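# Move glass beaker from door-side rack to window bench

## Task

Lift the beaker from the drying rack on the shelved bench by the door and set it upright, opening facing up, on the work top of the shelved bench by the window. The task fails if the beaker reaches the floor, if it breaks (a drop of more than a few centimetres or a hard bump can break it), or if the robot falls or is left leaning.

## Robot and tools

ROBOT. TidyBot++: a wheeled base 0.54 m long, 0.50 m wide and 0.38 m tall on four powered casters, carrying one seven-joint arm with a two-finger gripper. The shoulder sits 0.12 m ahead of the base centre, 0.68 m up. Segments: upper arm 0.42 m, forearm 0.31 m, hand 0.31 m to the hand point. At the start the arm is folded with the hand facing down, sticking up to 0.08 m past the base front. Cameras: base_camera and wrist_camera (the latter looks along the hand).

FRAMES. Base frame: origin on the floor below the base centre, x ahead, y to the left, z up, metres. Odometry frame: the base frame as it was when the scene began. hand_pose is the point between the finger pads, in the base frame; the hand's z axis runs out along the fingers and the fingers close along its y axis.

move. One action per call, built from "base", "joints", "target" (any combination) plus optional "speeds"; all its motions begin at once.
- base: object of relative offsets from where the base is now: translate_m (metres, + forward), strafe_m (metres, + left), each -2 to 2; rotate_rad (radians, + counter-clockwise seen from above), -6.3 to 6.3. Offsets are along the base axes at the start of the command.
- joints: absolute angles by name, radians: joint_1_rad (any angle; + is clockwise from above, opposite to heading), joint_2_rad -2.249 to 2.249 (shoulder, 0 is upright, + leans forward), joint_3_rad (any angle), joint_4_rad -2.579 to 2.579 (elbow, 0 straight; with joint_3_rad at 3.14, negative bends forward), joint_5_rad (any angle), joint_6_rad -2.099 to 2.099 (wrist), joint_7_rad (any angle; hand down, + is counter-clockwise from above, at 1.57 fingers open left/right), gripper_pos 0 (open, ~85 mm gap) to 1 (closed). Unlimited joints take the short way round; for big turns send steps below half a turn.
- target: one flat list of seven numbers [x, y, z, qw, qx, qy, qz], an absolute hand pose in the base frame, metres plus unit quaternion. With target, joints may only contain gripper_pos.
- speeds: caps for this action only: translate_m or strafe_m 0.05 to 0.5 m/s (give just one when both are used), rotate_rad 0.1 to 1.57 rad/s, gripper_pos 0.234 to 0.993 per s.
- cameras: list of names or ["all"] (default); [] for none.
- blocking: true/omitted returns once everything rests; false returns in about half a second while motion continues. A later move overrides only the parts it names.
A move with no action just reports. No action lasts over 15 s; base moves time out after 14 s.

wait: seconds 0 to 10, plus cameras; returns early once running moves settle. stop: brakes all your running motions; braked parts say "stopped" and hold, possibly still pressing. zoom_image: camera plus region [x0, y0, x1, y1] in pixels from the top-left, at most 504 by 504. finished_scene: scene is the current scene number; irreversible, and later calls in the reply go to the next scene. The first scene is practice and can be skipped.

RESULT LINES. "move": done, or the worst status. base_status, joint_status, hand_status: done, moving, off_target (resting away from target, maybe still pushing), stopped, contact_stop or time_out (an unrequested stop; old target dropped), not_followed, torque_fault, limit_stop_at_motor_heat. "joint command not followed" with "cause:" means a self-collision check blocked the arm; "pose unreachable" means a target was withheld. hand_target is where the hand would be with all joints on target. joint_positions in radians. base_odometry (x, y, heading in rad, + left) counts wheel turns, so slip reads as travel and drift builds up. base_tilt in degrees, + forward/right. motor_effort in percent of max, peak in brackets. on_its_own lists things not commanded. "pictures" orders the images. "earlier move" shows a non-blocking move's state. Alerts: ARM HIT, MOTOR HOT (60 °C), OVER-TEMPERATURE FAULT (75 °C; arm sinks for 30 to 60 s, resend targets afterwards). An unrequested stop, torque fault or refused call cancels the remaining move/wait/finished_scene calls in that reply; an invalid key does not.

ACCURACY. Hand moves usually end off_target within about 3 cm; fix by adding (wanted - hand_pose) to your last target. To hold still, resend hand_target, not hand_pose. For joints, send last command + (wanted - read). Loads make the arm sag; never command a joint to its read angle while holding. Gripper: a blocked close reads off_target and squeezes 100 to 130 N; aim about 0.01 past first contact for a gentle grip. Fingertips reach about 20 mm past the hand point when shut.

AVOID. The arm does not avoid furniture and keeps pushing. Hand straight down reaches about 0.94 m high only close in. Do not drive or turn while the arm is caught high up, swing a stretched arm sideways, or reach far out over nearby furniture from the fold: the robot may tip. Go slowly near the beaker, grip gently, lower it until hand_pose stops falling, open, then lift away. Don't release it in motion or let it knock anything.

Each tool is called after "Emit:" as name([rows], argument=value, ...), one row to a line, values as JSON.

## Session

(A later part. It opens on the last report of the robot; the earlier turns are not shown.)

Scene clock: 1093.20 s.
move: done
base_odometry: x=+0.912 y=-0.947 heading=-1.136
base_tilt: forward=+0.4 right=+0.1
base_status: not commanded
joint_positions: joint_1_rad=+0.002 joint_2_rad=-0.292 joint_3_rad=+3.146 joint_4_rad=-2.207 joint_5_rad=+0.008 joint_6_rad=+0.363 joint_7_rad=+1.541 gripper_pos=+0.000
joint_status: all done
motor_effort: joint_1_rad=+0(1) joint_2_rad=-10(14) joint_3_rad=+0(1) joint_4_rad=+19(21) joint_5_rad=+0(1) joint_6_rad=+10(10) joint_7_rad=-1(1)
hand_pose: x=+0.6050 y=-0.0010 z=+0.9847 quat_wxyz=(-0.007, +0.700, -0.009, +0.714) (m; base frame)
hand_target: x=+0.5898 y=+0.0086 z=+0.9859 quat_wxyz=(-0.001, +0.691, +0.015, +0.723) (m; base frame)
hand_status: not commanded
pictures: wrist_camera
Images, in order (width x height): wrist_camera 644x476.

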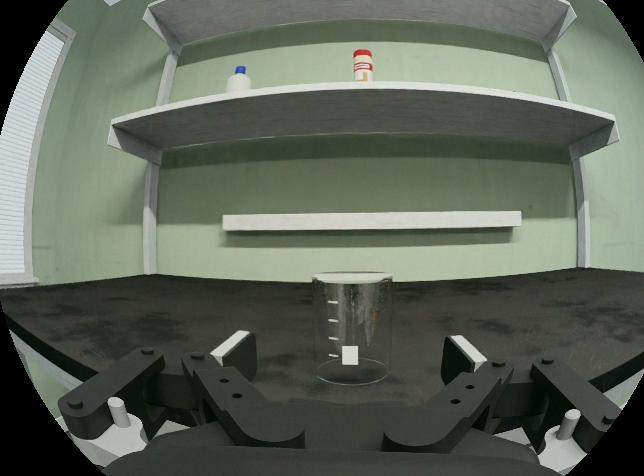

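Emit:
zoom_image(camera="wrist_camera", region=[270, 250, 430, 410])

Scaled by 3.150.

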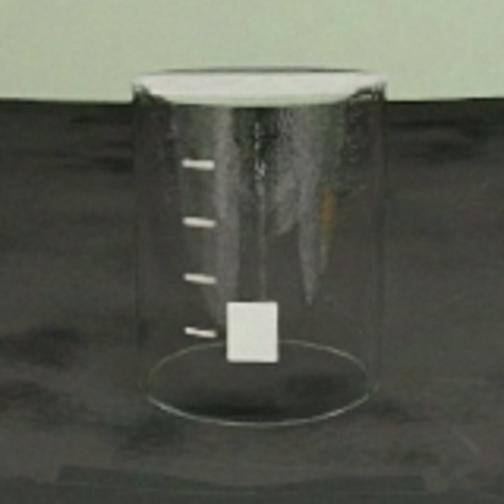

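Emit:
move(base={"translate_m": 0.07, "strafe_m": -0.0036}, speeds={"translate_m": 0.1}, joints={"joint_2_rad": -0.245, "joint_4_rad": -2.291, "joint_6_rad": 0.44}, cameras=["wrist_camera"])

Emit:
zoom_image(camera="wrist_camera", region=[250, 230, 450, 410])

Scene clock: 1135.70 s.
move: done
base_odometry: x=+0.938 y=-1.012 heading=-1.136
base_tilt: forward=+0.4 right=+0.1
base_status: done
joint_positions: joint_1_rad=+0.002 joint_2_rad=-0.251 joint_3_rad=+3.146 joint_4_rad=-2.251 joint_5_rad=+0.008 joint_6_rad=+0.402 joint_7_rad=+1.541 gripper_pos=+0.000
joint_status: all done
motor_effort: joint_1_rad=-1(2) joint_2_rad=-11(13) joint_3_rad=-1(1) joint_4_rad=+18(20) joint_5_rad=-1(1) joint_6_rad=+9(11) joint_7_rad=-1(1)
hand_pose: x=+0.6116 y=-0.0008 z=+0.9500 quat_wxyz=(-0.007, +0.717, -0.009, +0.697) (m; base frame)
hand_target: x=+0.6075 y=+0.0093 z=+0.9350 quat_wxyz=(-0.003, +0.720, +0.016, +0.694) (m; base frame)
hand_status: not commanded
pictures: wrist_camera
Images, in order (width x height): wrist_camera 644x476.

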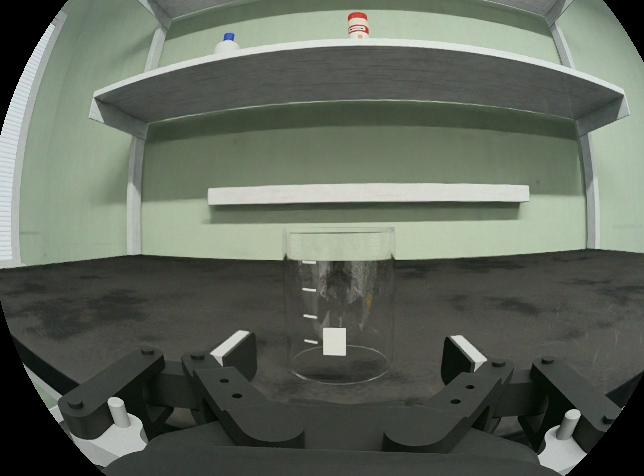

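Scaled by 2.520.

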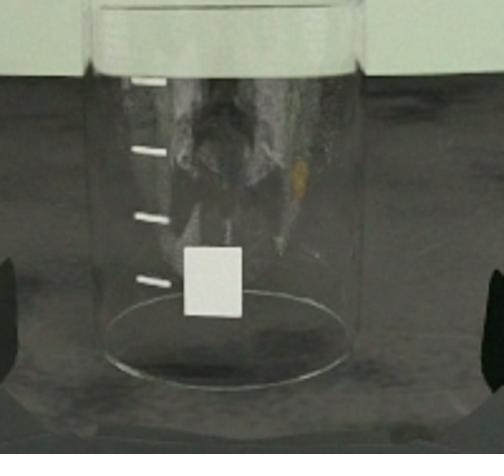

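Emit:
move(joints={"joint_2_rad": -0.2925, "joint_4_rad": -2.202, "joint_6_rad": 0.447}, base={"strafe_m": 0.0052}, speeds={"strafe_m": 0.05}, cameras=["wrist_camera"])

Emit:
zoom_image(camera="wrist_camera", region=[250, 230, 450, 410])

Scene clock: 1158.40 s.
move: done
base_odometry: x=+0.943 y=-1.010 heading=-1.136
base_tilt: forward=+0.4 right=+0.1
base_status: done
joint_positions: joint_1_rad=+0.002 joint_2_rad=-0.265 joint_3_rad=+3.146 joint_4_rad=-2.221 joint_5_rad=+0.008 joint_6_rad=+0.410 joint_7_rad=+1.541 gripper_pos=+0.000
joint_status: all done
motor_effort: joint_1_rad=+0(2) joint_2_rad=-11(12) joint_3_rad=-2(3) joint_4_rad=+19(20) joint_5_rad=+0(2) joint_6_rad=+10(11) joint_7_rad=-1(1)
hand_pose: x=+0.6114 y=-0.0007 z=+0.9771 quat_wxyz=(-0.008, +0.698, -0.009, +0.716) (m; base frame)
hand_target: x=+0.6036 y=+0.0094 z=+1.0137 quat_wxyz=(-0.002, +0.668, +0.016, +0.744) (m; base frame)
hand_status: not commanded
pictures: wrist_camera
Images, in order (width x height): wrist_camera 644x476.

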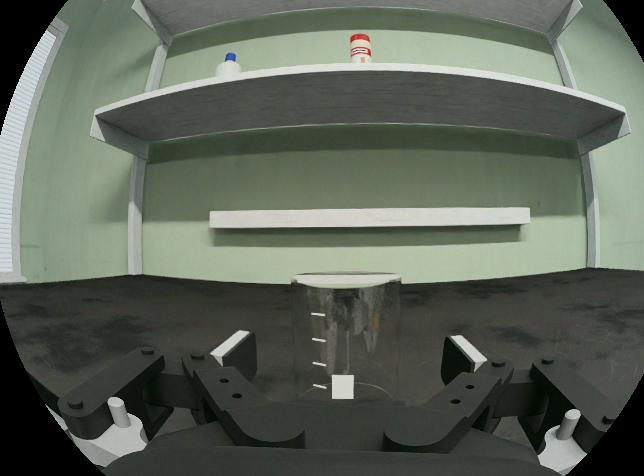

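Scaled by 2.520.

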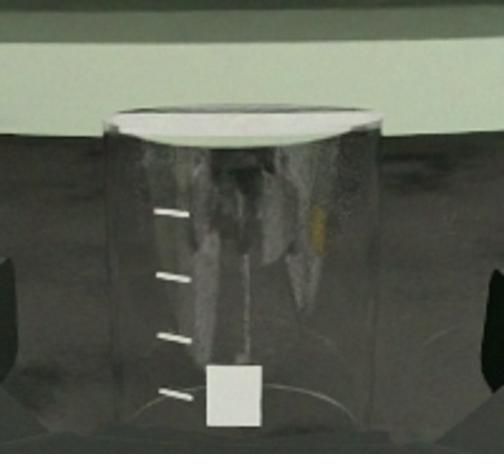

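Emit:
move(joints={"joint_2_rad": -0.2515, "joint_4_rad": -2.275}, cameras=["wrist_camera"])

Emit:
zoom_image(camera="wrist_camera", region=[250, 230, 450, 410])

Scene clock: 1168.80 s.
move: done
base_odometry: x=+0.943 y=-1.010 heading=-1.136
base_tilt: forward=+0.4 right=+0.1
base_status: not commanded
joint_positions: joint_1_rad=+0.002 joint_2_rad=-0.263 joint_3_rad=+3.146 joint_4_rad=-2.244 joint_5_rad=+0.008 joint_6_rad=+0.411 joint_7_rad=+1.541 gripper_pos=+0.000
joint_status: all done
motor_effort: joint_1_rad=-1(1) joint_2_rad=-11(11) joint_3_rad=-2(2) joint_4_rad=+19(20) joint_5_rad=+0(1) joint_6_rad=+10(10) joint_7_rad=-1(1)
hand_pose: x=+0.6092 y=-0.0007 z=+0.9629 quat_wxyz=(-0.007, +0.707, -0.009, +0.707) (m; base frame)
hand_target: x=+0.6082 y=+0.0094 z=+0.9498 quat_wxyz=(-0.003, +0.709, +0.016, +0.705) (m; base frame)
hand_status: not commanded
pictures: wrist_camera
Images, in order (width x height): wrist_camera 644x476.

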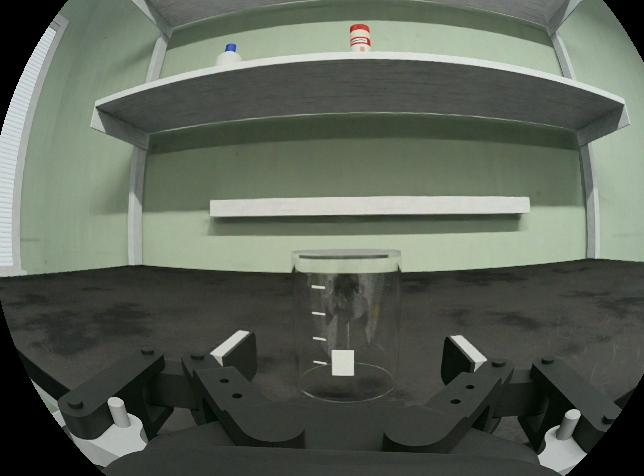

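Scaled by 2.520.

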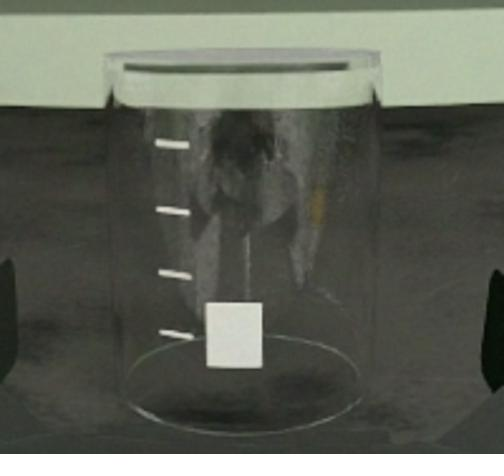

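Emit:
move(base={"translate_m": 0.03}, speeds={"translate_m": 0.1}, cameras=["wrist_camera"])

Emit:
zoom_image(camera="wrist_camera", region=[230, 230, 470, 430])

Scene clock: 1177.73 s.
move: done
base_odometry: x=+0.955 y=-1.037 heading=-1.136
base_tilt: forward=+0.4 right=+0.1
base_status: done
joint_positions: joint_1_rad=+0.002 joint_2_rad=-0.257 joint_3_rad=+3.146 joint_4_rad=-2.244 joint_5_rad=+0.008 joint_6_rad=+0.412 joint_7_rad=+1.541 gripper_pos=+0.000
joint_status: not commanded
motor_effort: joint_1_rad=-1(1) joint_2_rad=-11(13) joint_3_rad=-1(2) joint_4_rad=+18(19) joint_5_rad=+0(1) joint_6_rad=+10(10) joint_7_rad=+0(1)
hand_pose: x=+0.6110 y=-0.0007 z=+0.9599 quat_wxyz=(-0.007, +0.709, -0.009, +0.705) (m; base frame)
hand_target: x=+0.6082 y=+0.0094 z=+0.9498 quat_wxyz=(-0.003, +0.709, +0.016, +0.705) (m; base frame)
hand_status: not commanded
pictures: wrist_camera
Images, in order (width x height): wrist_camera 644x476.

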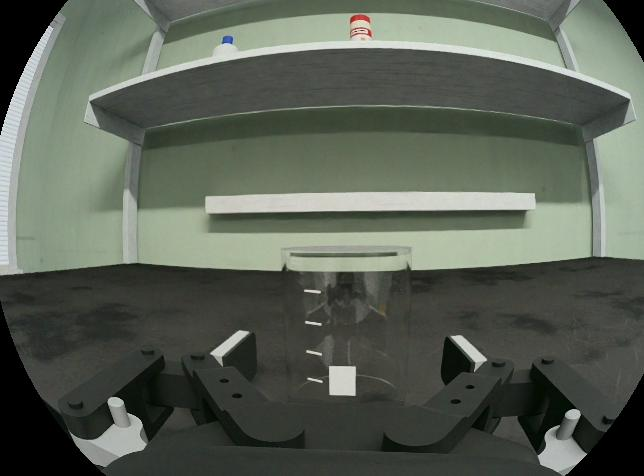

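Scaled by 2.100.

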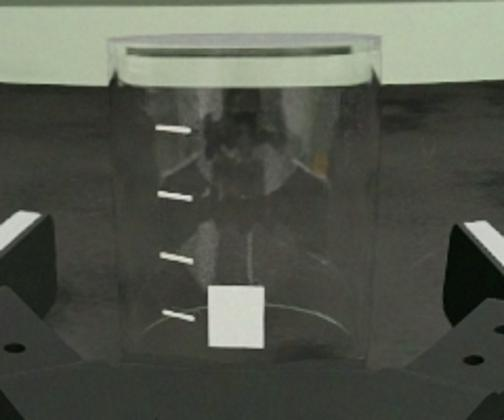

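Emit:
move(base={"translate_m": 0.034}, speeds={"translate_m": 0.08}, joints={"joint_2_rad": -0.29}, cameras=["wrist_camera"])

Emit:
zoom_image(camera="wrist_camera", region=[230, 230, 470, 430])

Scene clock: 1186.83 s.
move: done
base_odometry: x=+0.970 y=-1.067 heading=-1.136
base_tilt: forward=+0.4 right=+0.1
base_status: done
joint_positions: joint_1_rad=+0.002 joint_2_rad=-0.269 joint_3_rad=+3.146 joint_4_rad=-2.244 joint_5_rad=+0.008 joint_6_rad=+0.412 joint_7_rad=+1.541 gripper_pos=+0.000
joint_status: all done
motor_effort: joint_1_rad=-1(2) joint_2_rad=-11(13) joint_3_rad=+0(1) joint_4_rad=+19(19) joint_5_rad=-1(1) joint_6_rad=+10(10) joint_7_rad=-1(1)
hand_pose: x=+0.6076 y=-0.0007 z=+0.9658 quat_wxyz=(-0.007, +0.705, -0.009, +0.710) (m; base frame)
hand_target: x=+0.5975 y=+0.0094 z=+0.9684 quat_wxyz=(-0.002, +0.696, +0.016, +0.718) (m; base frame)
hand_status: not commanded
pictures: wrist_camera
Images, in order (width x height): wrist_camera 644x476.

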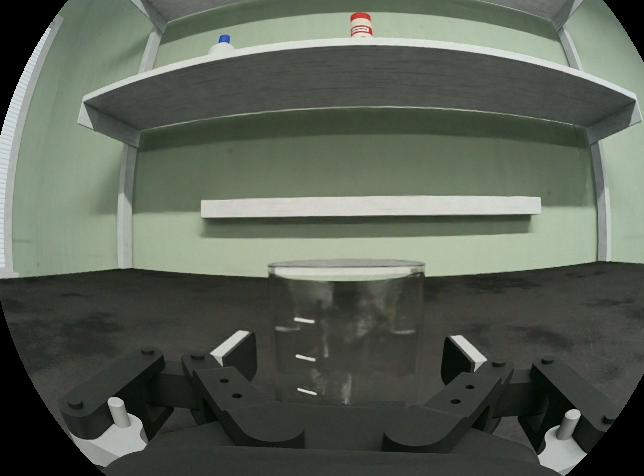

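Scaled by 2.100.

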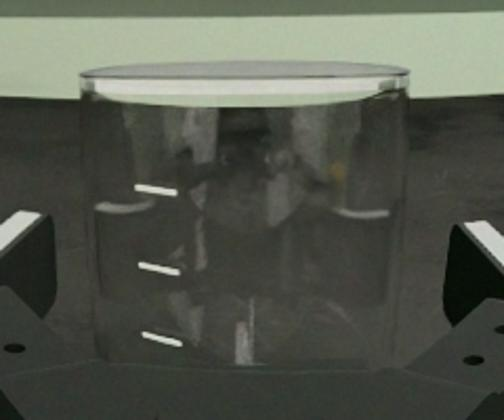

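Emit:
move(joints={"joint_2_rad": -0.258, "gripper_pos": 0.15}, speeds={"gripper_pos": 0.234}, cameras=[])

Emit:
move(joints={"gripper_pos": 0.2}, speeds={"gripper_pos": 0.234}, cameras=["wrist_camera"])

Emit:
zoom_image(camera="wrist_camera", region=[230, 230, 470, 430])

Scene clock: 1201.00 s.
move: done
base_odometry: x=+0.970 y=-1.067 heading=-1.136
base_tilt: forward=+0.4 right=+0.1
base_status: not commanded
joint_positions: joint_1_rad=+0.002 joint_2_rad=-0.264 joint_3_rad=+3.146 joint_4_rad=-2.244 joint_5_rad=+0.008 joint_6_rad=+0.412 joint_7_rad=+1.541 gripper_pos=+0.152
joint_status: all done
motor_effort: joint_1_rad=-1(2) joint_2_rad=-11(11) joint_3_rad=-1(1) joint_4_rad=+18(19) joint_5_rad=+0(1) joint_6_rad=+9(10) joint_7_rad=-1(2)
hand_pose: x=+0.6089 y=-0.0007 z=+0.9636 quat_wxyz=(-0.007, +0.706, -0.009, +0.708) (m; base frame)
hand_target: x=+0.6064 y=+0.0094 z=+0.9530 quat_wxyz=(-0.003, +0.707, +0.016, +0.707) (m; base frame)
hand_status: not commanded
pictures: none
No camera images: "cameras" was empty.

Scene clock: 1201.53 s.
move: done
base_odometry: x=+0.970 y=-1.067 heading=-1.136
base_tilt: forward=+0.4 right=+0.1
base_status: not commanded
joint_positions: joint_1_rad=+0.002 joint_2_rad=-0.264 joint_3_rad=+3.146 joint_4_rad=-2.244 joint_5_rad=+0.008 joint_6_rad=+0.412 joint_7_rad=+1.541 gripper_pos=+0.199
joint_status: all done
motor_effort: joint_1_rad=-1(2) joint_2_rad=-10(11) joint_3_rad=+0(2) joint_4_rad=+18(19) joint_5_rad=+0(1) joint_6_rad=+9(10) joint_7_rad=-1(2)
hand_pose: x=+0.6089 y=-0.0007 z=+0.9636 quat_wxyz=(-0.007, +0.706, -0.009, +0.708) (m; base frame)
hand_target: x=+0.6064 y=+0.0094 z=+0.9530 quat_wxyz=(-0.003, +0.707, +0.016, +0.707) (m; base frame)
hand_status: not commanded
pictures: wrist_camera
Images, in order (width x height): wrist_camera 644x476.

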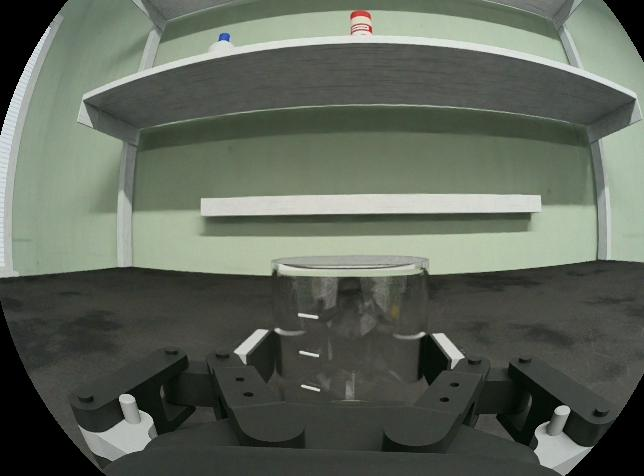

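Scaled by 2.100.

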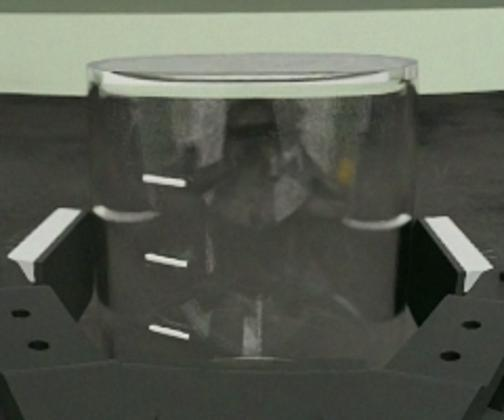

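Emit:
move(joints={"gripper_pos": 0.215}, speeds={"gripper_pos": 0.234}, cameras=[])

Emit:
move(joints={"gripper_pos": 0.226}, speeds={"gripper_pos": 0.234}, cameras=["wrist_camera"])

Emit:
zoom_image(camera="wrist_camera", region=[230, 230, 470, 430])

Scene clock: 1205.57 s.
move: done
base_odometry: x=+0.970 y=-1.067 heading=-1.136
base_tilt: forward=+0.4 right=+0.1
base_status: not commanded
joint_positions: joint_1_rad=+0.002 joint_2_rad=-0.264 joint_3_rad=+3.146 joint_4_rad=-2.244 joint_5_rad=+0.008 joint_6_rad=+0.412 joint_7_rad=+1.541 gripper_pos=+0.208
joint_status: all done
motor_effort: joint_1_rad=-1(1) joint_2_rad=-10(11) joint_3_rad=-1(1) joint_4_rad=+18(19) joint_5_rad=+0(1) joint_6_rad=+9(10) joint_7_rad=-1(2)
hand_pose: x=+0.6089 y=-0.0007 z=+0.9636 quat_wxyz=(-0.007, +0.706, -0.009, +0.708) (m; base frame)
hand_target: x=+0.6064 y=+0.0094 z=+0.9530 quat_wxyz=(-0.003, +0.707, +0.016, +0.707) (m; base frame)
hand_status: not commanded
pictures: none
No camera images: "cameras" was empty.

Scene clock: 1205.90 s.
move: done
base_odometry: x=+0.970 y=-1.067 heading=-1.136
base_tilt: forward=+0.4 right=+0.1
base_status: not commanded
joint_positions: joint_1_rad=+0.002 joint_2_rad=-0.264 joint_3_rad=+3.146 joint_4_rad=-2.244 joint_5_rad=+0.008 joint_6_rad=+0.412 joint_7_rad=+1.541 gripper_pos=+0.218
joint_status: all done
motor_effort: joint_1_rad=-1(1) joint_2_rad=-10(10) joint_3_rad=-1(1) joint_4_rad=+18(18) joint_5_rad=-1(1) joint_6_rad=+10(10) joint_7_rad=-2(2)
hand_pose: x=+0.6089 y=-0.0007 z=+0.9636 quat_wxyz=(-0.007, +0.706, -0.009, +0.708) (m; base frame)
hand_target: x=+0.6064 y=+0.0094 z=+0.9530 quat_wxyz=(-0.003, +0.707, +0.016, +0.707) (m; base frame)
hand_status: not commanded
pictures: wrist_camera
Images, in order (width x height): wrist_camera 644x476.

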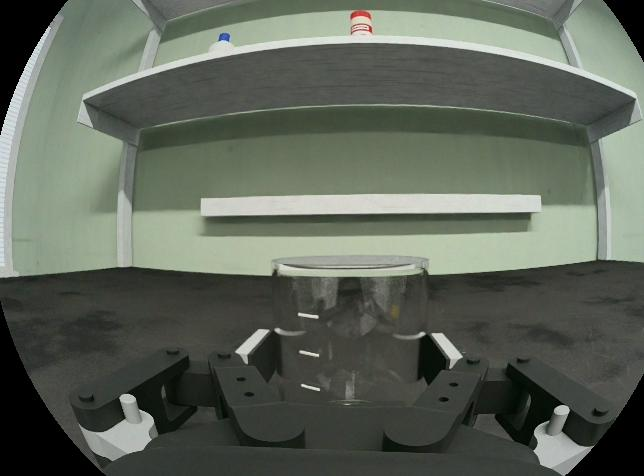

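Scaled by 2.100.

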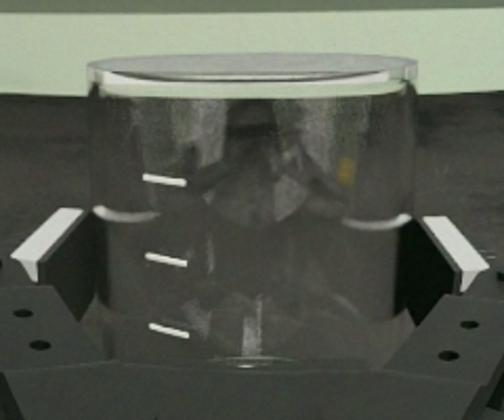

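Emit:
move(joints={"joint_2_rad": -0.367, "joint_4_rad": -1.963, "joint_6_rad": 0.047}, cameras=["wrist_camera"])

Emit:
zoom_image(camera="wrist_camera", region=[230, 230, 470, 430])

Scene clock: 1220.73 s.
move: done
base_odometry: x=+0.970 y=-1.067 heading=-1.136
base_tilt: forward=+0.4 right=+0.1
base_status: not commanded
joint_positions: joint_1_rad=+0.002 joint_2_rad=-0.336 joint_3_rad=+3.146 joint_4_rad=-1.996 joint_5_rad=+0.008 joint_6_rad=+0.099 joint_7_rad=+1.541 gripper_pos=+0.225
joint_status: all done
motor_effort: joint_1_rad=+0(2) joint_2_rad=-10(14) joint_3_rad=+0(2) joint_4_rad=+21(22) joint_5_rad=+0(1) joint_6_rad=+11(12) joint_7_rad=-1(1)
hand_pose: x=+0.6046 y=-0.0016 z=+1.0541 quat_wxyz=(-0.007, +0.704, -0.010, +0.710) (m; base frame)
hand_target: x=+0.5935 y=+0.0022 z=+1.0734 quat_wxyz=(+0.008, +0.699, +0.009, +0.715) (m; base frame)
hand_status: not commanded
pictures: wrist_camera
Images, in order (width x height): wrist_camera 644x476.

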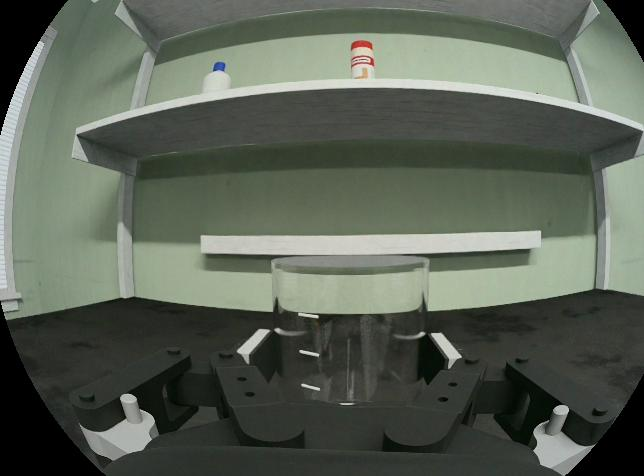

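Scaled by 2.100.

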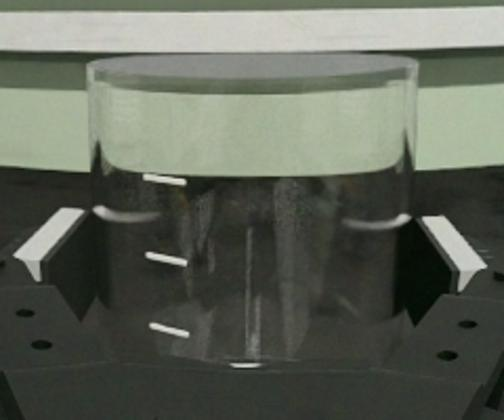

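Emit:
move(joints={"gripper_pos": 0.24}, speeds={"gripper_pos": 0.234}, cameras=[])

Emit:
move(joints={"joint_7_rad": 0.3}, cameras=["wrist_camera"])

Scene clock: 1224.73 s.
move: done
base_odometry: x=+0.970 y=-1.067 heading=-1.136
base_tilt: forward=+0.4 right=+0.1
base_status: not commanded
joint_positions: joint_1_rad=+0.002 joint_2_rad=-0.336 joint_3_rad=+3.146 joint_4_rad=-1.996 joint_5_rad=+0.008 joint_6_rad=+0.097 joint_7_rad=+1.541 gripper_pos=+0.226
joint_status: all done
motor_effort: joint_1_rad=+0(1) joint_2_rad=-11(11) joint_3_rad=+0(1) joint_4_rad=+21(21) joint_5_rad=+0(1) joint_6_rad=+11(11) joint_7_rad=-1(1)
hand_pose: x=+0.6046 y=-0.0016 z=+1.0536 quat_wxyz=(-0.007, +0.704, -0.010, +0.710) (m; base frame)
hand_target: x=+0.5935 y=+0.0022 z=+1.0734 quat_wxyz=(+0.008, +0.699, +0.009, +0.715) (m; base frame)
hand_status: not commanded
pictures: none
No camera images: "cameras" was empty.

Scene clock: 1226.57 s.
move: done
base_odometry: x=+0.970 y=-1.067 heading=-1.136
base_tilt: forward=+0.4 right=+0.1
base_status: not commanded
joint_positions: joint_1_rad=+0.002 joint_2_rad=-0.336 joint_3_rad=+3.146 joint_4_rad=-1.996 joint_5_rad=+0.008 joint_6_rad=+0.097 joint_7_rad=+0.349 gripper_pos=+0.226
joint_status: all done
motor_effort: joint_1_rad=-1(2) joint_2_rad=-11(11) joint_3_rad=-1(1) joint_4_rad=+21(21) joint_5_rad=+0(1) joint_6_rad=+11(11) joint_7_rad=-1(2)
hand_pose: x=+0.6046 y=-0.0016 z=+1.0536 quat_wxyz=(-0.404, +0.577, -0.403, +0.584) (m; base frame)
hand_target: x=+0.5935 y=+0.0022 z=+1.0734 quat_wxyz=(-0.408, +0.576, -0.397, +0.587) (m; base frame)
hand_status: not commanded
pictures: wrist_camera
Images, in order (width x height): wrist_camera 644x476.

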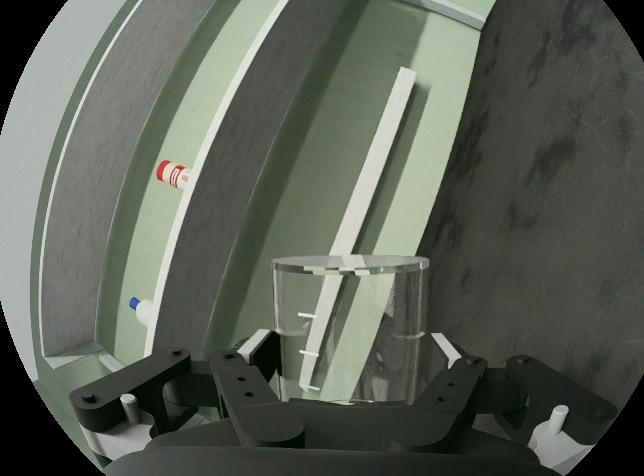

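Emit:
move(joints={"joint_7_rad": -1.636}, cameras=["wrist_camera"])

Scene clock: 1230.77 s.
move: done
base_odometry: x=+0.970 y=-1.067 heading=-1.136
base_tilt: forward=+0.4 right=+0.1
base_status: not commanded
joint_positions: joint_1_rad=+0.002 joint_2_rad=-0.336 joint_3_rad=+3.146 joint_4_rad=-1.996 joint_5_rad=+0.008 joint_6_rad=+0.097 joint_7_rad=-1.585 gripper_pos=+0.226
joint_status: all done
motor_effort: joint_1_rad=+0(1) joint_2_rad=-10(11) joint_3_rad=+0(1) joint_4_rad=+21(21) joint_5_rad=-1(1) joint_6_rad=+11(11) joint_7_rad=-1(2)
hand_pose: x=+0.6046 y=-0.0016 z=+1.0535 quat_wxyz=(-0.710, -0.005, -0.704, -0.001) (m; base frame)
hand_target: x=+0.5935 y=+0.0022 z=+1.0734 quat_wxyz=(-0.715, -0.001, -0.699, -0.003) (m; base frame)
hand_status: not commanded
pictures: wrist_camera
Images, in order (width x height): wrist_camera 644x476.

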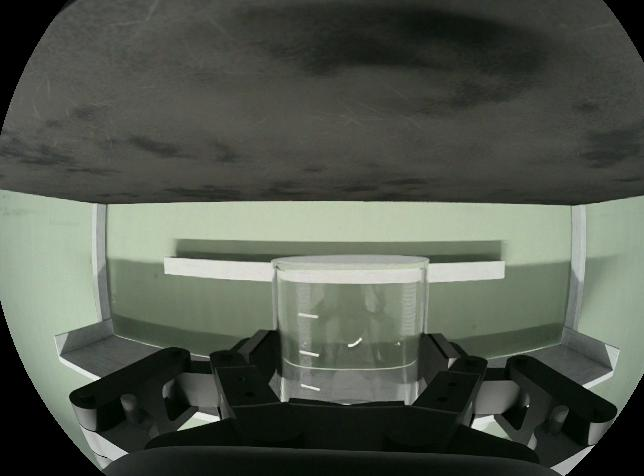

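Emit:
move(joints={"joint_2_rad": -0.2955, "joint_4_rad": -2.22, "joint_6_rad": 0.347, "joint_7_rad": -1.652}, cameras=["wrist_camera"])

Emit:
zoom_image(camera="wrist_camera", region=[230, 180, 470, 430])

Scene clock: 1249.70 s.
move: done
base_odometry: x=+0.970 y=-1.067 heading=-1.136
base_tilt: forward=+0.4 right=+0.1
base_status: not commanded
joint_positions: joint_1_rad=+0.002 joint_2_rad=-0.306 joint_3_rad=+3.146 joint_4_rad=-2.186 joint_5_rad=+0.008 joint_6_rad=+0.299 joint_7_rad=-1.600 gripper_pos=+0.226
joint_status: all done
motor_effort: joint_1_rad=+0(1) joint_2_rad=-11(12) joint_3_rad=-1(1) joint_4_rad=+20(22) joint_5_rad=+0(1) joint_6_rad=+11(12) joint_7_rad=-1(1)
hand_pose: x=+0.6030 y=-0.0010 z=+0.9842 quat_wxyz=(-0.703, -0.009, -0.711, -0.007) (m; base frame)
hand_target: x=+0.6026 y=+0.0077 z=+0.9732 quat_wxyz=(-0.704, -0.002, -0.710, -0.016) (m; base frame)
hand_status: not commanded
pictures: wrist_camera
Images, in order (width x height): wrist_camera 644x476.

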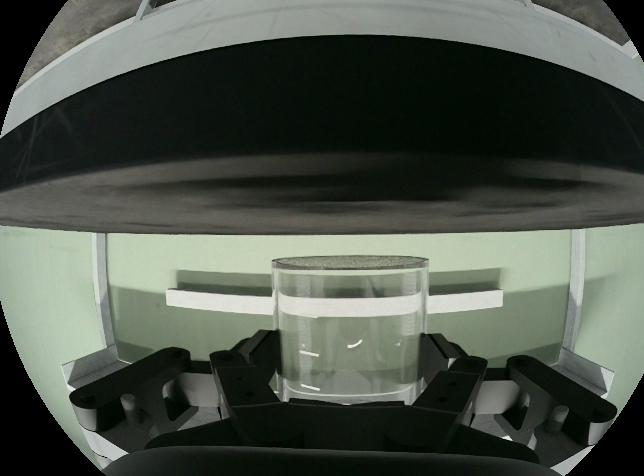

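Scaled by 2.016.

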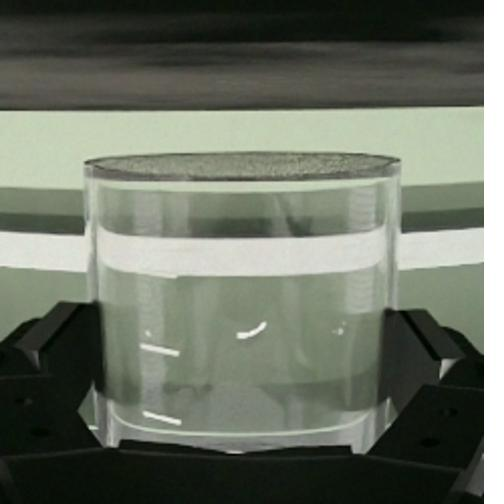

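Emit:
move(cameras=["wrist_camera", "base_camera"])

Scene clock: 1270.50 s.
base_odometry: x=+0.970 y=-1.067 heading=-1.136
base_tilt: forward=+0.4 right=+0.1
base_status: not commanded
joint_positions: joint_1_rad=+0.002 joint_2_rad=-0.306 joint_3_rad=+3.146 joint_4_rad=-2.186 joint_5_rad=+0.008 joint_6_rad=+0.300 joint_7_rad=-1.600 gripper_pos=+0.226
joint_status: all done
motor_effort: joint_1_rad=+0(1) joint_2_rad=-11(12) joint_3_rad=+0(1) joint_4_rad=+20(22) joint_5_rad=+0(1) joint_6_rad=+11(12) joint_7_rad=-1(1)
hand_pose: x=+0.6030 y=-0.0010 z=+0.9846 quat_wxyz=(-0.704, -0.010, -0.710, -0.007) (m; base frame)
hand_target: x=+0.6026 y=+0.0077 z=+0.9732 quat_wxyz=(-0.704, -0.002, -0.710, -0.016) (m; base frame)
hand_status: not commanded
pictures: base_camera, wrist_camera
Images, in order (width x height): base_camera 644x364, wrist_camera 644x476.

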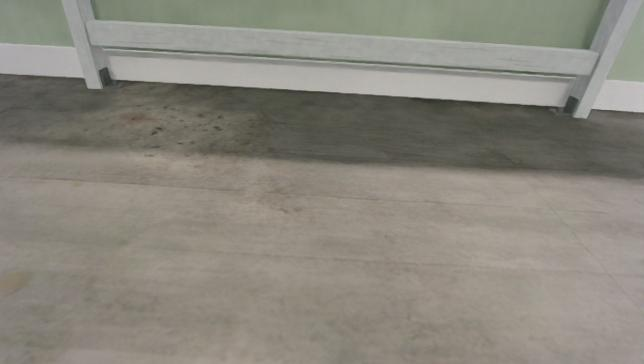

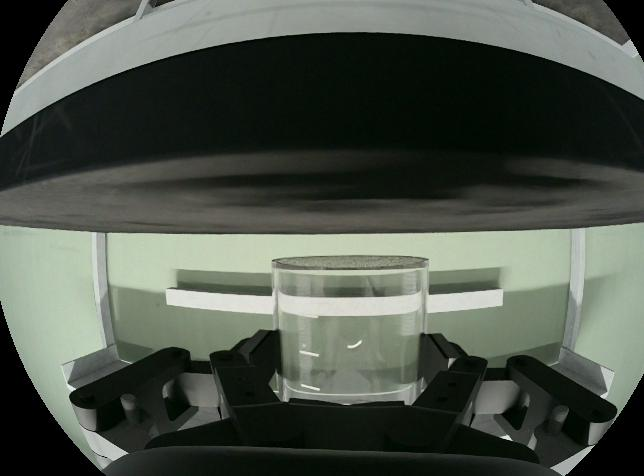

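Emit:
move(joints={"joint_2_rad": -0.285, "joint_4_rad": -2.252, "joint_6_rad": 0.397}, cameras=["wrist_camera"])

Scene clock: 1290.70 s.
move: done
base_odometry: x=+0.970 y=-1.067 heading=-1.136
base_tilt: forward=+0.4 right=+0.1
base_status: not commanded
joint_positions: joint_1_rad=+0.002 joint_2_rad=-0.301 joint_3_rad=+3.146 joint_4_rad=-2.217 joint_5_rad=+0.008 joint_6_rad=+0.355 joint_7_rad=-1.601 gripper_pos=+0.226
joint_status: all done
motor_effort: joint_1_rad=+0(2) joint_2_rad=-10(11) joint_3_rad=-1(1) joint_4_rad=+20(21) joint_5_rad=-1(1) joint_6_rad=+10(12) joint_7_rad=-1(2)
hand_pose: x=+0.6014 y=-0.0008 z=+0.9800 quat_wxyz=(-0.710, -0.009, -0.704, -0.007) (m; base frame)
hand_target: x=+0.6019 y=+0.0086 z=+0.9643 quat_wxyz=(-0.707, -0.001, -0.707, -0.017) (m; base frame)
hand_status: not commanded
pictures: wrist_camera
Images, in order (width x height): wrist_camera 644x476.

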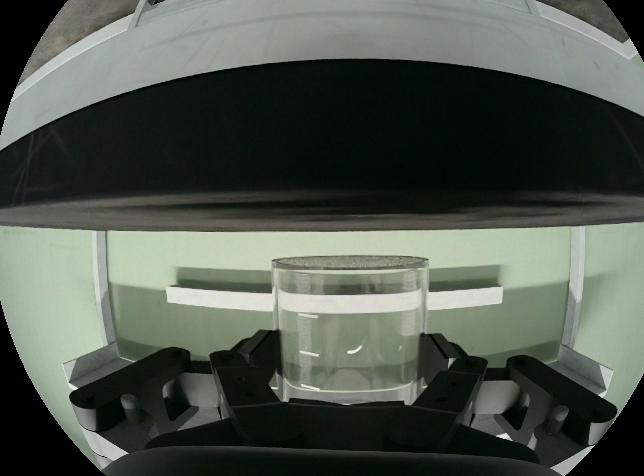

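Emit:
move(joints={"joint_2_rad": -0.272, "joint_4_rad": -2.261, "joint_6_rad": 0.406}, cameras=["wrist_camera"])

Scene clock: 1298.07 s.
move: done
base_odometry: x=+0.970 y=-1.067 heading=-1.136
base_tilt: forward=+0.4 right=+0.1
base_status: not commanded
joint_positions: joint_1_rad=+0.002 joint_2_rad=-0.287 joint_3_rad=+3.146 joint_4_rad=-2.224 joint_5_rad=+0.008 joint_6_rad=+0.364 joint_7_rad=-1.601 gripper_pos=+0.226
joint_status: all done
motor_effort: joint_1_rad=+0(1) joint_2_rad=-11(12) joint_3_rad=-1(1) joint_4_rad=+20(21) joint_5_rad=+0(1) joint_6_rad=+11(11) joint_7_rad=-1(1)
hand_pose: x=+0.6046 y=-0.0008 z=+0.9722 quat_wxyz=(-0.706, -0.009, -0.708, -0.007) (m; base frame)
hand_target: x=+0.6044 y=+0.0087 z=+0.9554 quat_wxyz=(-0.702, -0.001, -0.712, -0.018) (m; base frame)
hand_status: not commanded
pictures: wrist_camera
Images, in order (width x height): wrist_camera 644x476.

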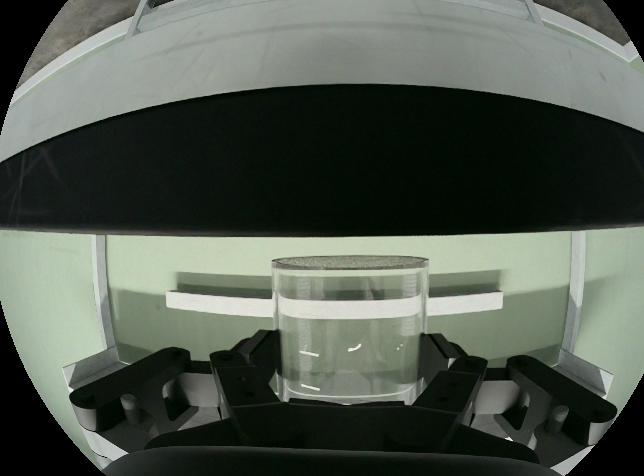

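Emit:
move(joints={"joint_2_rad": -0.2655, "joint_4_rad": -2.2785, "joint_6_rad": 0.429}, cameras=["wrist_camera"])

Emit:
zoom_image(camera="wrist_camera", region=[230, 200, 470, 440])

Scene clock: 1304.63 s.
move: done
base_odometry: x=+0.970 y=-1.067 heading=-1.136
base_tilt: forward=+0.4 right=+0.1
base_status: not commanded
joint_positions: joint_1_rad=+0.002 joint_2_rad=-0.282 joint_3_rad=+3.146 joint_4_rad=-2.243 joint_5_rad=+0.008 joint_6_rad=+0.388 joint_7_rad=-1.601 gripper_pos=+0.226
joint_status: all done
motor_effort: joint_1_rad=+0(1) joint_2_rad=-11(11) joint_3_rad=-1(1) joint_4_rad=+20(20) joint_5_rad=+0(1) joint_6_rad=+11(11) joint_7_rad=-1(1)
hand_pose: x=+0.6040 y=-0.0008 z=+0.9660 quat_wxyz=(-0.706, -0.009, -0.708, -0.008) (m; base frame)
hand_target: x=+0.6039 y=+0.0091 z=+0.9490 quat_wxyz=(-0.702, -0.001, -0.712, -0.018) (m; base frame)
hand_status: not commanded
pictures: wrist_camera
Images, in order (width x height): wrist_camera 644x476.

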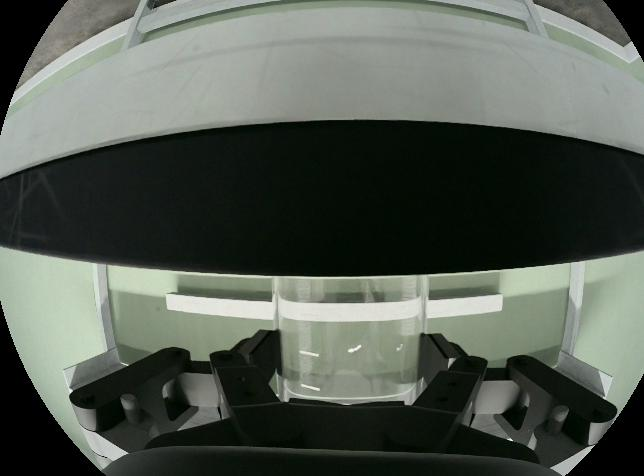

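Scaled by 2.100.

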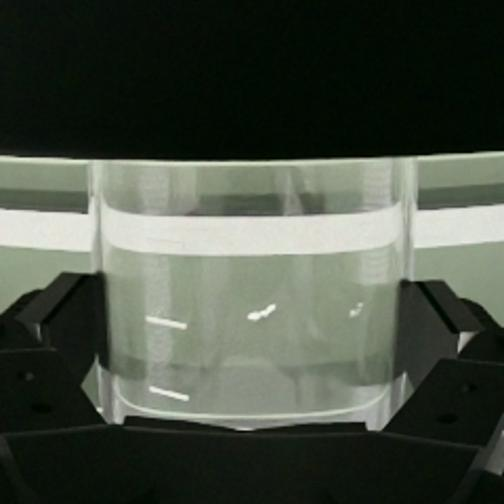

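Emit:
move(joints={"joint_2_rad": -0.2615, "joint_4_rad": -2.287, "joint_6_rad": 0.4405}, cameras=["wrist_camera"])

Emit:
zoom_image(camera="wrist_camera", region=[230, 200, 470, 440])

Scene clock: 1322.13 s.
move: done
base_odometry: x=+0.970 y=-1.067 heading=-1.136
base_tilt: forward=+0.4 right=+0.1
base_status: not commanded
joint_positions: joint_1_rad=+0.002 joint_2_rad=-0.279 joint_3_rad=+3.146 joint_4_rad=-2.250 joint_5_rad=+0.008 joint_6_rad=+0.399 joint_7_rad=-1.601 gripper_pos=+0.226
joint_status: all done
motor_effort: joint_1_rad=-1(2) joint_2_rad=-11(12) joint_3_rad=+0(1) joint_4_rad=+20(20) joint_5_rad=+1(1) joint_6_rad=+11(11) joint_7_rad=-1(1)
hand_pose: x=+0.6039 y=-0.0007 z=+0.9631 quat_wxyz=(-0.706, -0.009, -0.708, -0.008) (m; base frame)
hand_target: x=+0.6038 y=+0.0093 z=+0.9455 quat_wxyz=(-0.702, -0.001, -0.712, -0.019) (m; base frame)
hand_status: not commanded
pictures: wrist_camera
Images, in order (width x height): wrist_camera 644x476.

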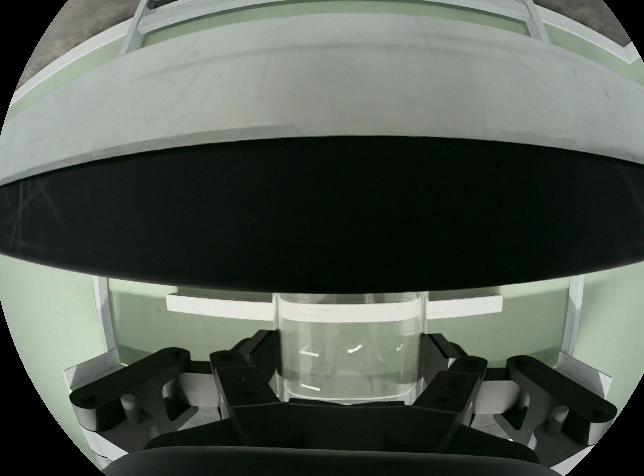

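Scaled by 2.100.

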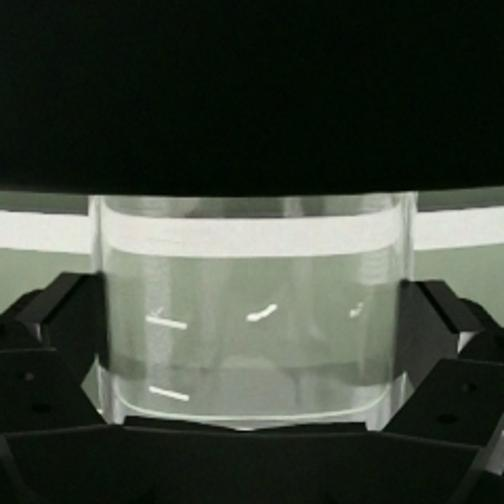

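Emit:
move(joints={"joint_2_rad": -0.2585, "joint_4_rad": -2.2945, "joint_6_rad": 0.4507}, cameras=["wrist_camera"])

Emit:
zoom_image(camera="wrist_camera", region=[230, 200, 470, 440])

Scene clock: 1326.17 s.
move: done
base_odometry: x=+0.970 y=-1.067 heading=-1.136
base_tilt: forward=+0.4 right=+0.1
base_status: not commanded
joint_positions: joint_1_rad=+0.002 joint_2_rad=-0.277 joint_3_rad=+3.146 joint_4_rad=-2.257 joint_5_rad=+0.008 joint_6_rad=+0.410 joint_7_rad=-1.601 gripper_pos=+0.226
joint_status: all done
motor_effort: joint_1_rad=+0(2) joint_2_rad=-11(11) joint_3_rad=-1(1) joint_4_rad=+19(20) joint_5_rad=+0(2) joint_6_rad=+10(11) joint_7_rad=-1(1)
hand_pose: x=+0.6036 y=-0.0007 z=+0.9622 quat_wxyz=(-0.708, -0.009, -0.706, -0.008) (m; base frame)
hand_target: x=+0.6035 y=+0.0095 z=+0.9428 quat_wxyz=(-0.701, -0.001, -0.712, -0.019) (m; base frame)
hand_status: not commanded
pictures: wrist_camera
Images, in order (width x height): wrist_camera 644x476.

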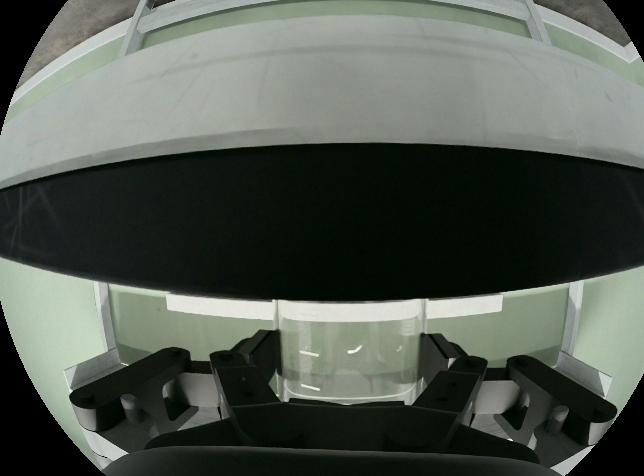

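Scaled by 2.100.

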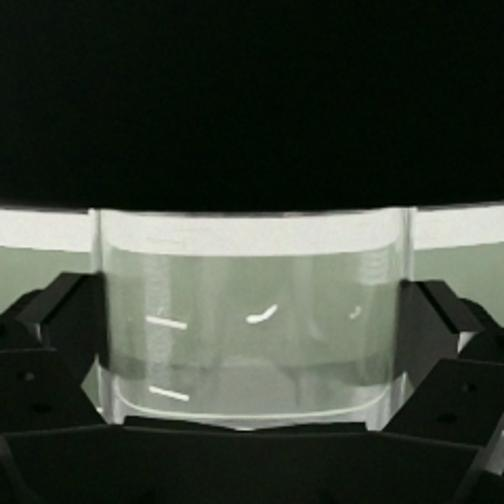

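Emit:
move(joints={"joint_2_rad": -0.2555, "joint_4_rad": -2.302, "joint_6_rad": 0.4607}, cameras=["wrist_camera"])

Emit:
zoom_image(camera="wrist_camera", region=[230, 200, 470, 440])

Scene clock: 1332.87 s.
move: done
base_odometry: x=+0.970 y=-1.067 heading=-1.136
base_tilt: forward=+0.4 right=+0.1
base_status: not commanded
joint_positions: joint_1_rad=+0.002 joint_2_rad=-0.276 joint_3_rad=+3.146 joint_4_rad=-2.262 joint_5_rad=+0.008 joint_6_rad=+0.422 joint_7_rad=-1.601 gripper_pos=+0.226
joint_status: all done
motor_effort: joint_1_rad=+0(1) joint_2_rad=-11(11) joint_3_rad=-1(1) joint_4_rad=+19(20) joint_5_rad=-1(1) joint_6_rad=+10(11) joint_7_rad=-1(1)
hand_pose: x=+0.6033 y=-0.0007 z=+0.9621 quat_wxyz=(-0.710, -0.009, -0.705, -0.008) (m; base frame)
hand_target: x=+0.6033 y=+0.0096 z=+0.9400 quat_wxyz=(-0.701, +0.000, -0.713, -0.019) (m; base frame)
hand_status: not commanded
pictures: wrist_camera
Images, in order (width x height): wrist_camera 644x476.

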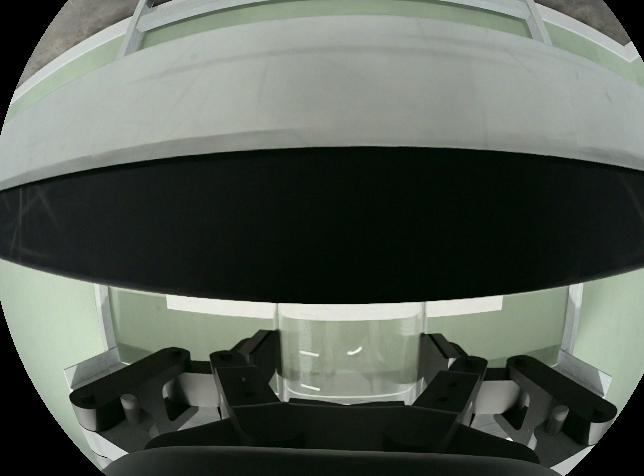

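Scaled by 2.100.

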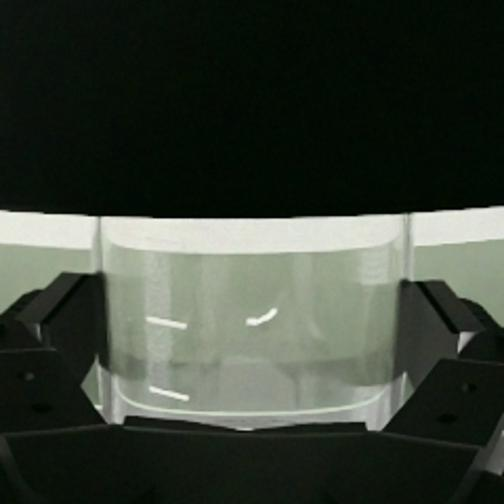

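Emit:
move(joints={"gripper_pos": 0.215}, speeds={"gripper_pos": 0.234}, cameras=[])

Emit:
move(joints={"gripper_pos": 0.195}, speeds={"gripper_pos": 0.234}, cameras=["wrist_camera"])

Emit:
zoom_image(camera="wrist_camera", region=[230, 200, 470, 440])

Scene clock: 1337.93 s.
move: done
base_odometry: x=+0.970 y=-1.067 heading=-1.136
base_tilt: forward=+0.4 right=+0.1
base_status: not commanded
joint_positions: joint_1_rad=+0.002 joint_2_rad=-0.276 joint_3_rad=+3.146 joint_4_rad=-2.262 joint_5_rad=+0.008 joint_6_rad=+0.422 joint_7_rad=-1.601 gripper_pos=+0.212
joint_status: all done
motor_effort: joint_1_rad=-1(2) joint_2_rad=-11(11) joint_3_rad=-1(1) joint_4_rad=+19(19) joint_5_rad=+0(1) joint_6_rad=+10(11) joint_7_rad=-1(1)
hand_pose: x=+0.6033 y=-0.0007 z=+0.9621 quat_wxyz=(-0.710, -0.009, -0.705, -0.008) (m; base frame)
hand_target: x=+0.6033 y=+0.0096 z=+0.9400 quat_wxyz=(-0.701, +0.000, -0.713, -0.019) (m; base frame)
hand_status: not commanded
pictures: none
No camera images: "cameras" was empty.

Scene clock: 1338.33 s.
move: done
base_odometry: x=+0.970 y=-1.067 heading=-1.136
base_tilt: forward=+0.4 right=+0.1
base_status: not commanded
joint_positions: joint_1_rad=+0.002 joint_2_rad=-0.276 joint_3_rad=+3.146 joint_4_rad=-2.262 joint_5_rad=+0.008 joint_6_rad=+0.423 joint_7_rad=-1.601 gripper_pos=+0.196
joint_status: all done
motor_effort: joint_1_rad=+0(1) joint_2_rad=-10(11) joint_3_rad=-1(1) joint_4_rad=+18(19) joint_5_rad=+0(1) joint_6_rad=+9(10) joint_7_rad=-1(1)
hand_pose: x=+0.6033 y=-0.0007 z=+0.9624 quat_wxyz=(-0.710, -0.009, -0.704, -0.008) (m; base frame)
hand_target: x=+0.6033 y=+0.0096 z=+0.9400 quat_wxyz=(-0.701, +0.000, -0.713, -0.019) (m; base frame)
hand_status: not commanded
pictures: wrist_camera
Images, in order (width x height): wrist_camera 644x476.

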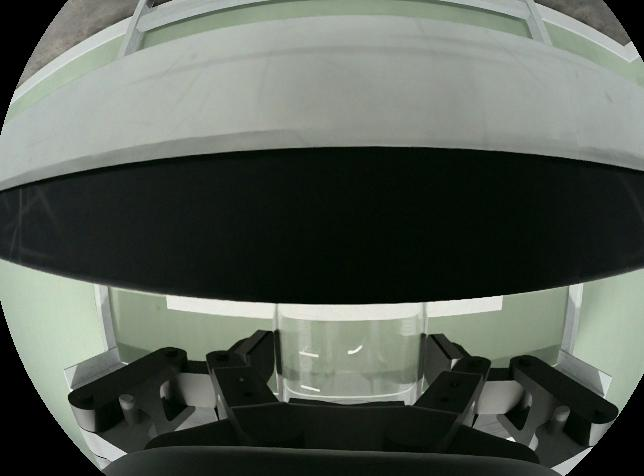

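Scaled by 2.100.

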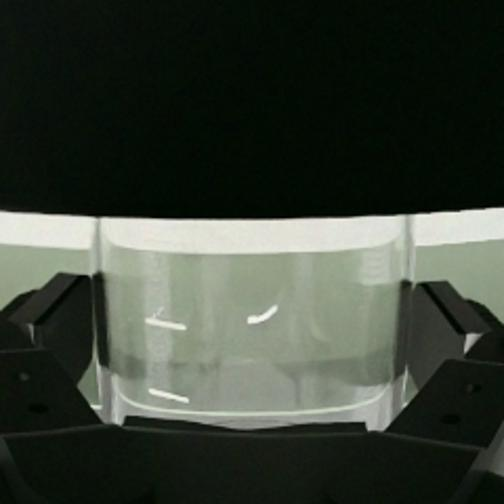

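Emit:
move(joints={"gripper_pos": 0.0}, speeds={"gripper_pos": 0.5}, cameras=["wrist_camera"])

Emit:
move(base={"translate_m": -0.05}, speeds={"translate_m": 0.1}, cameras=["wrist_camera"])

Scene clock: 1343.27 s.
move: done
base_odometry: x=+0.970 y=-1.067 heading=-1.136
base_tilt: forward=+0.4 right=+0.2
base_status: not commanded
joint_positions: joint_1_rad=+0.002 joint_2_rad=-0.276 joint_3_rad=+3.146 joint_4_rad=-2.262 joint_5_rad=+0.008 joint_6_rad=+0.423 joint_7_rad=-1.601 gripper_pos=+0.000
joint_status: all done
motor_effort: joint_1_rad=+0(1) joint_2_rad=-10(10) joint_3_rad=+0(2) joint_4_rad=+19(19) joint_5_rad=-1(1) joint_6_rad=+9(10) joint_7_rad=-1(1)
hand_pose: x=+0.6033 y=-0.0007 z=+0.9624 quat_wxyz=(-0.710, -0.009, -0.704, -0.008) (m; base frame)
hand_target: x=+0.6033 y=+0.0096 z=+0.9400 quat_wxyz=(-0.701, +0.000, -0.713, -0.019) (m; base frame)
hand_status: not commanded
pictures: wrist_camera
Images, in order (width x height): wrist_camera 644x476.

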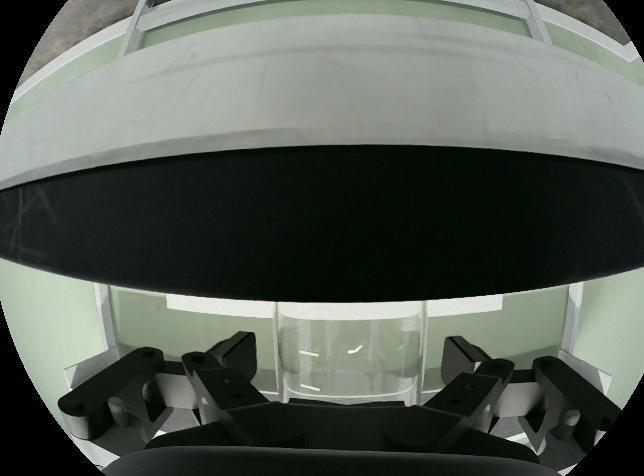

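Scene clock: 1344.33 s.
move: done
base_odometry: x=+0.949 y=-1.022 heading=-1.136
base_tilt: forward=+0.4 right=+0.1
base_status: done
joint_positions: joint_1_rad=+0.002 joint_2_rad=-0.267 joint_3_rad=+3.146 joint_4_rad=-2.263 joint_5_rad=+0.008 joint_6_rad=+0.424 joint_7_rad=-1.601 gripper_pos=+0.000
joint_status: not commanded
motor_effort: joint_1_rad=+0(2) joint_2_rad=-10(12) joint_3_rad=-1(2) joint_4_rad=+19(19) joint_5_rad=-1(2) joint_6_rad=+9(10) joint_7_rad=-1(2)
hand_pose: x=+0.6058 y=-0.0007 z=+0.9579 quat_wxyz=(-0.707, -0.009, -0.707, -0.008) (m; base frame)
hand_target: x=+0.6033 y=+0.0096 z=+0.9400 quat_wxyz=(-0.701, +0.000, -0.713, -0.019) (m; base frame)
hand_status: not commanded
pictures: wrist_camera
Images, in order (width x height): wrist_camera 644x476.

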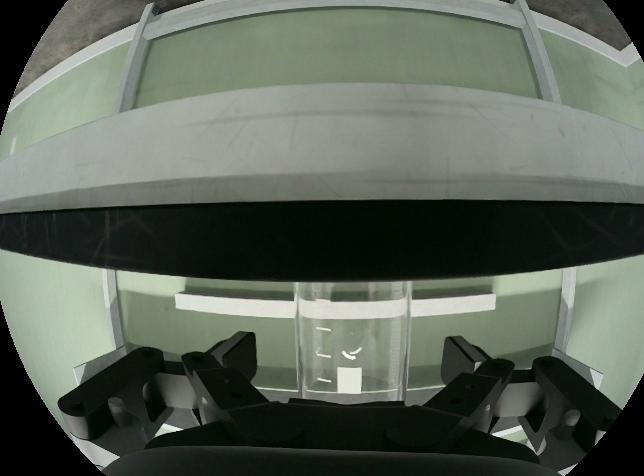

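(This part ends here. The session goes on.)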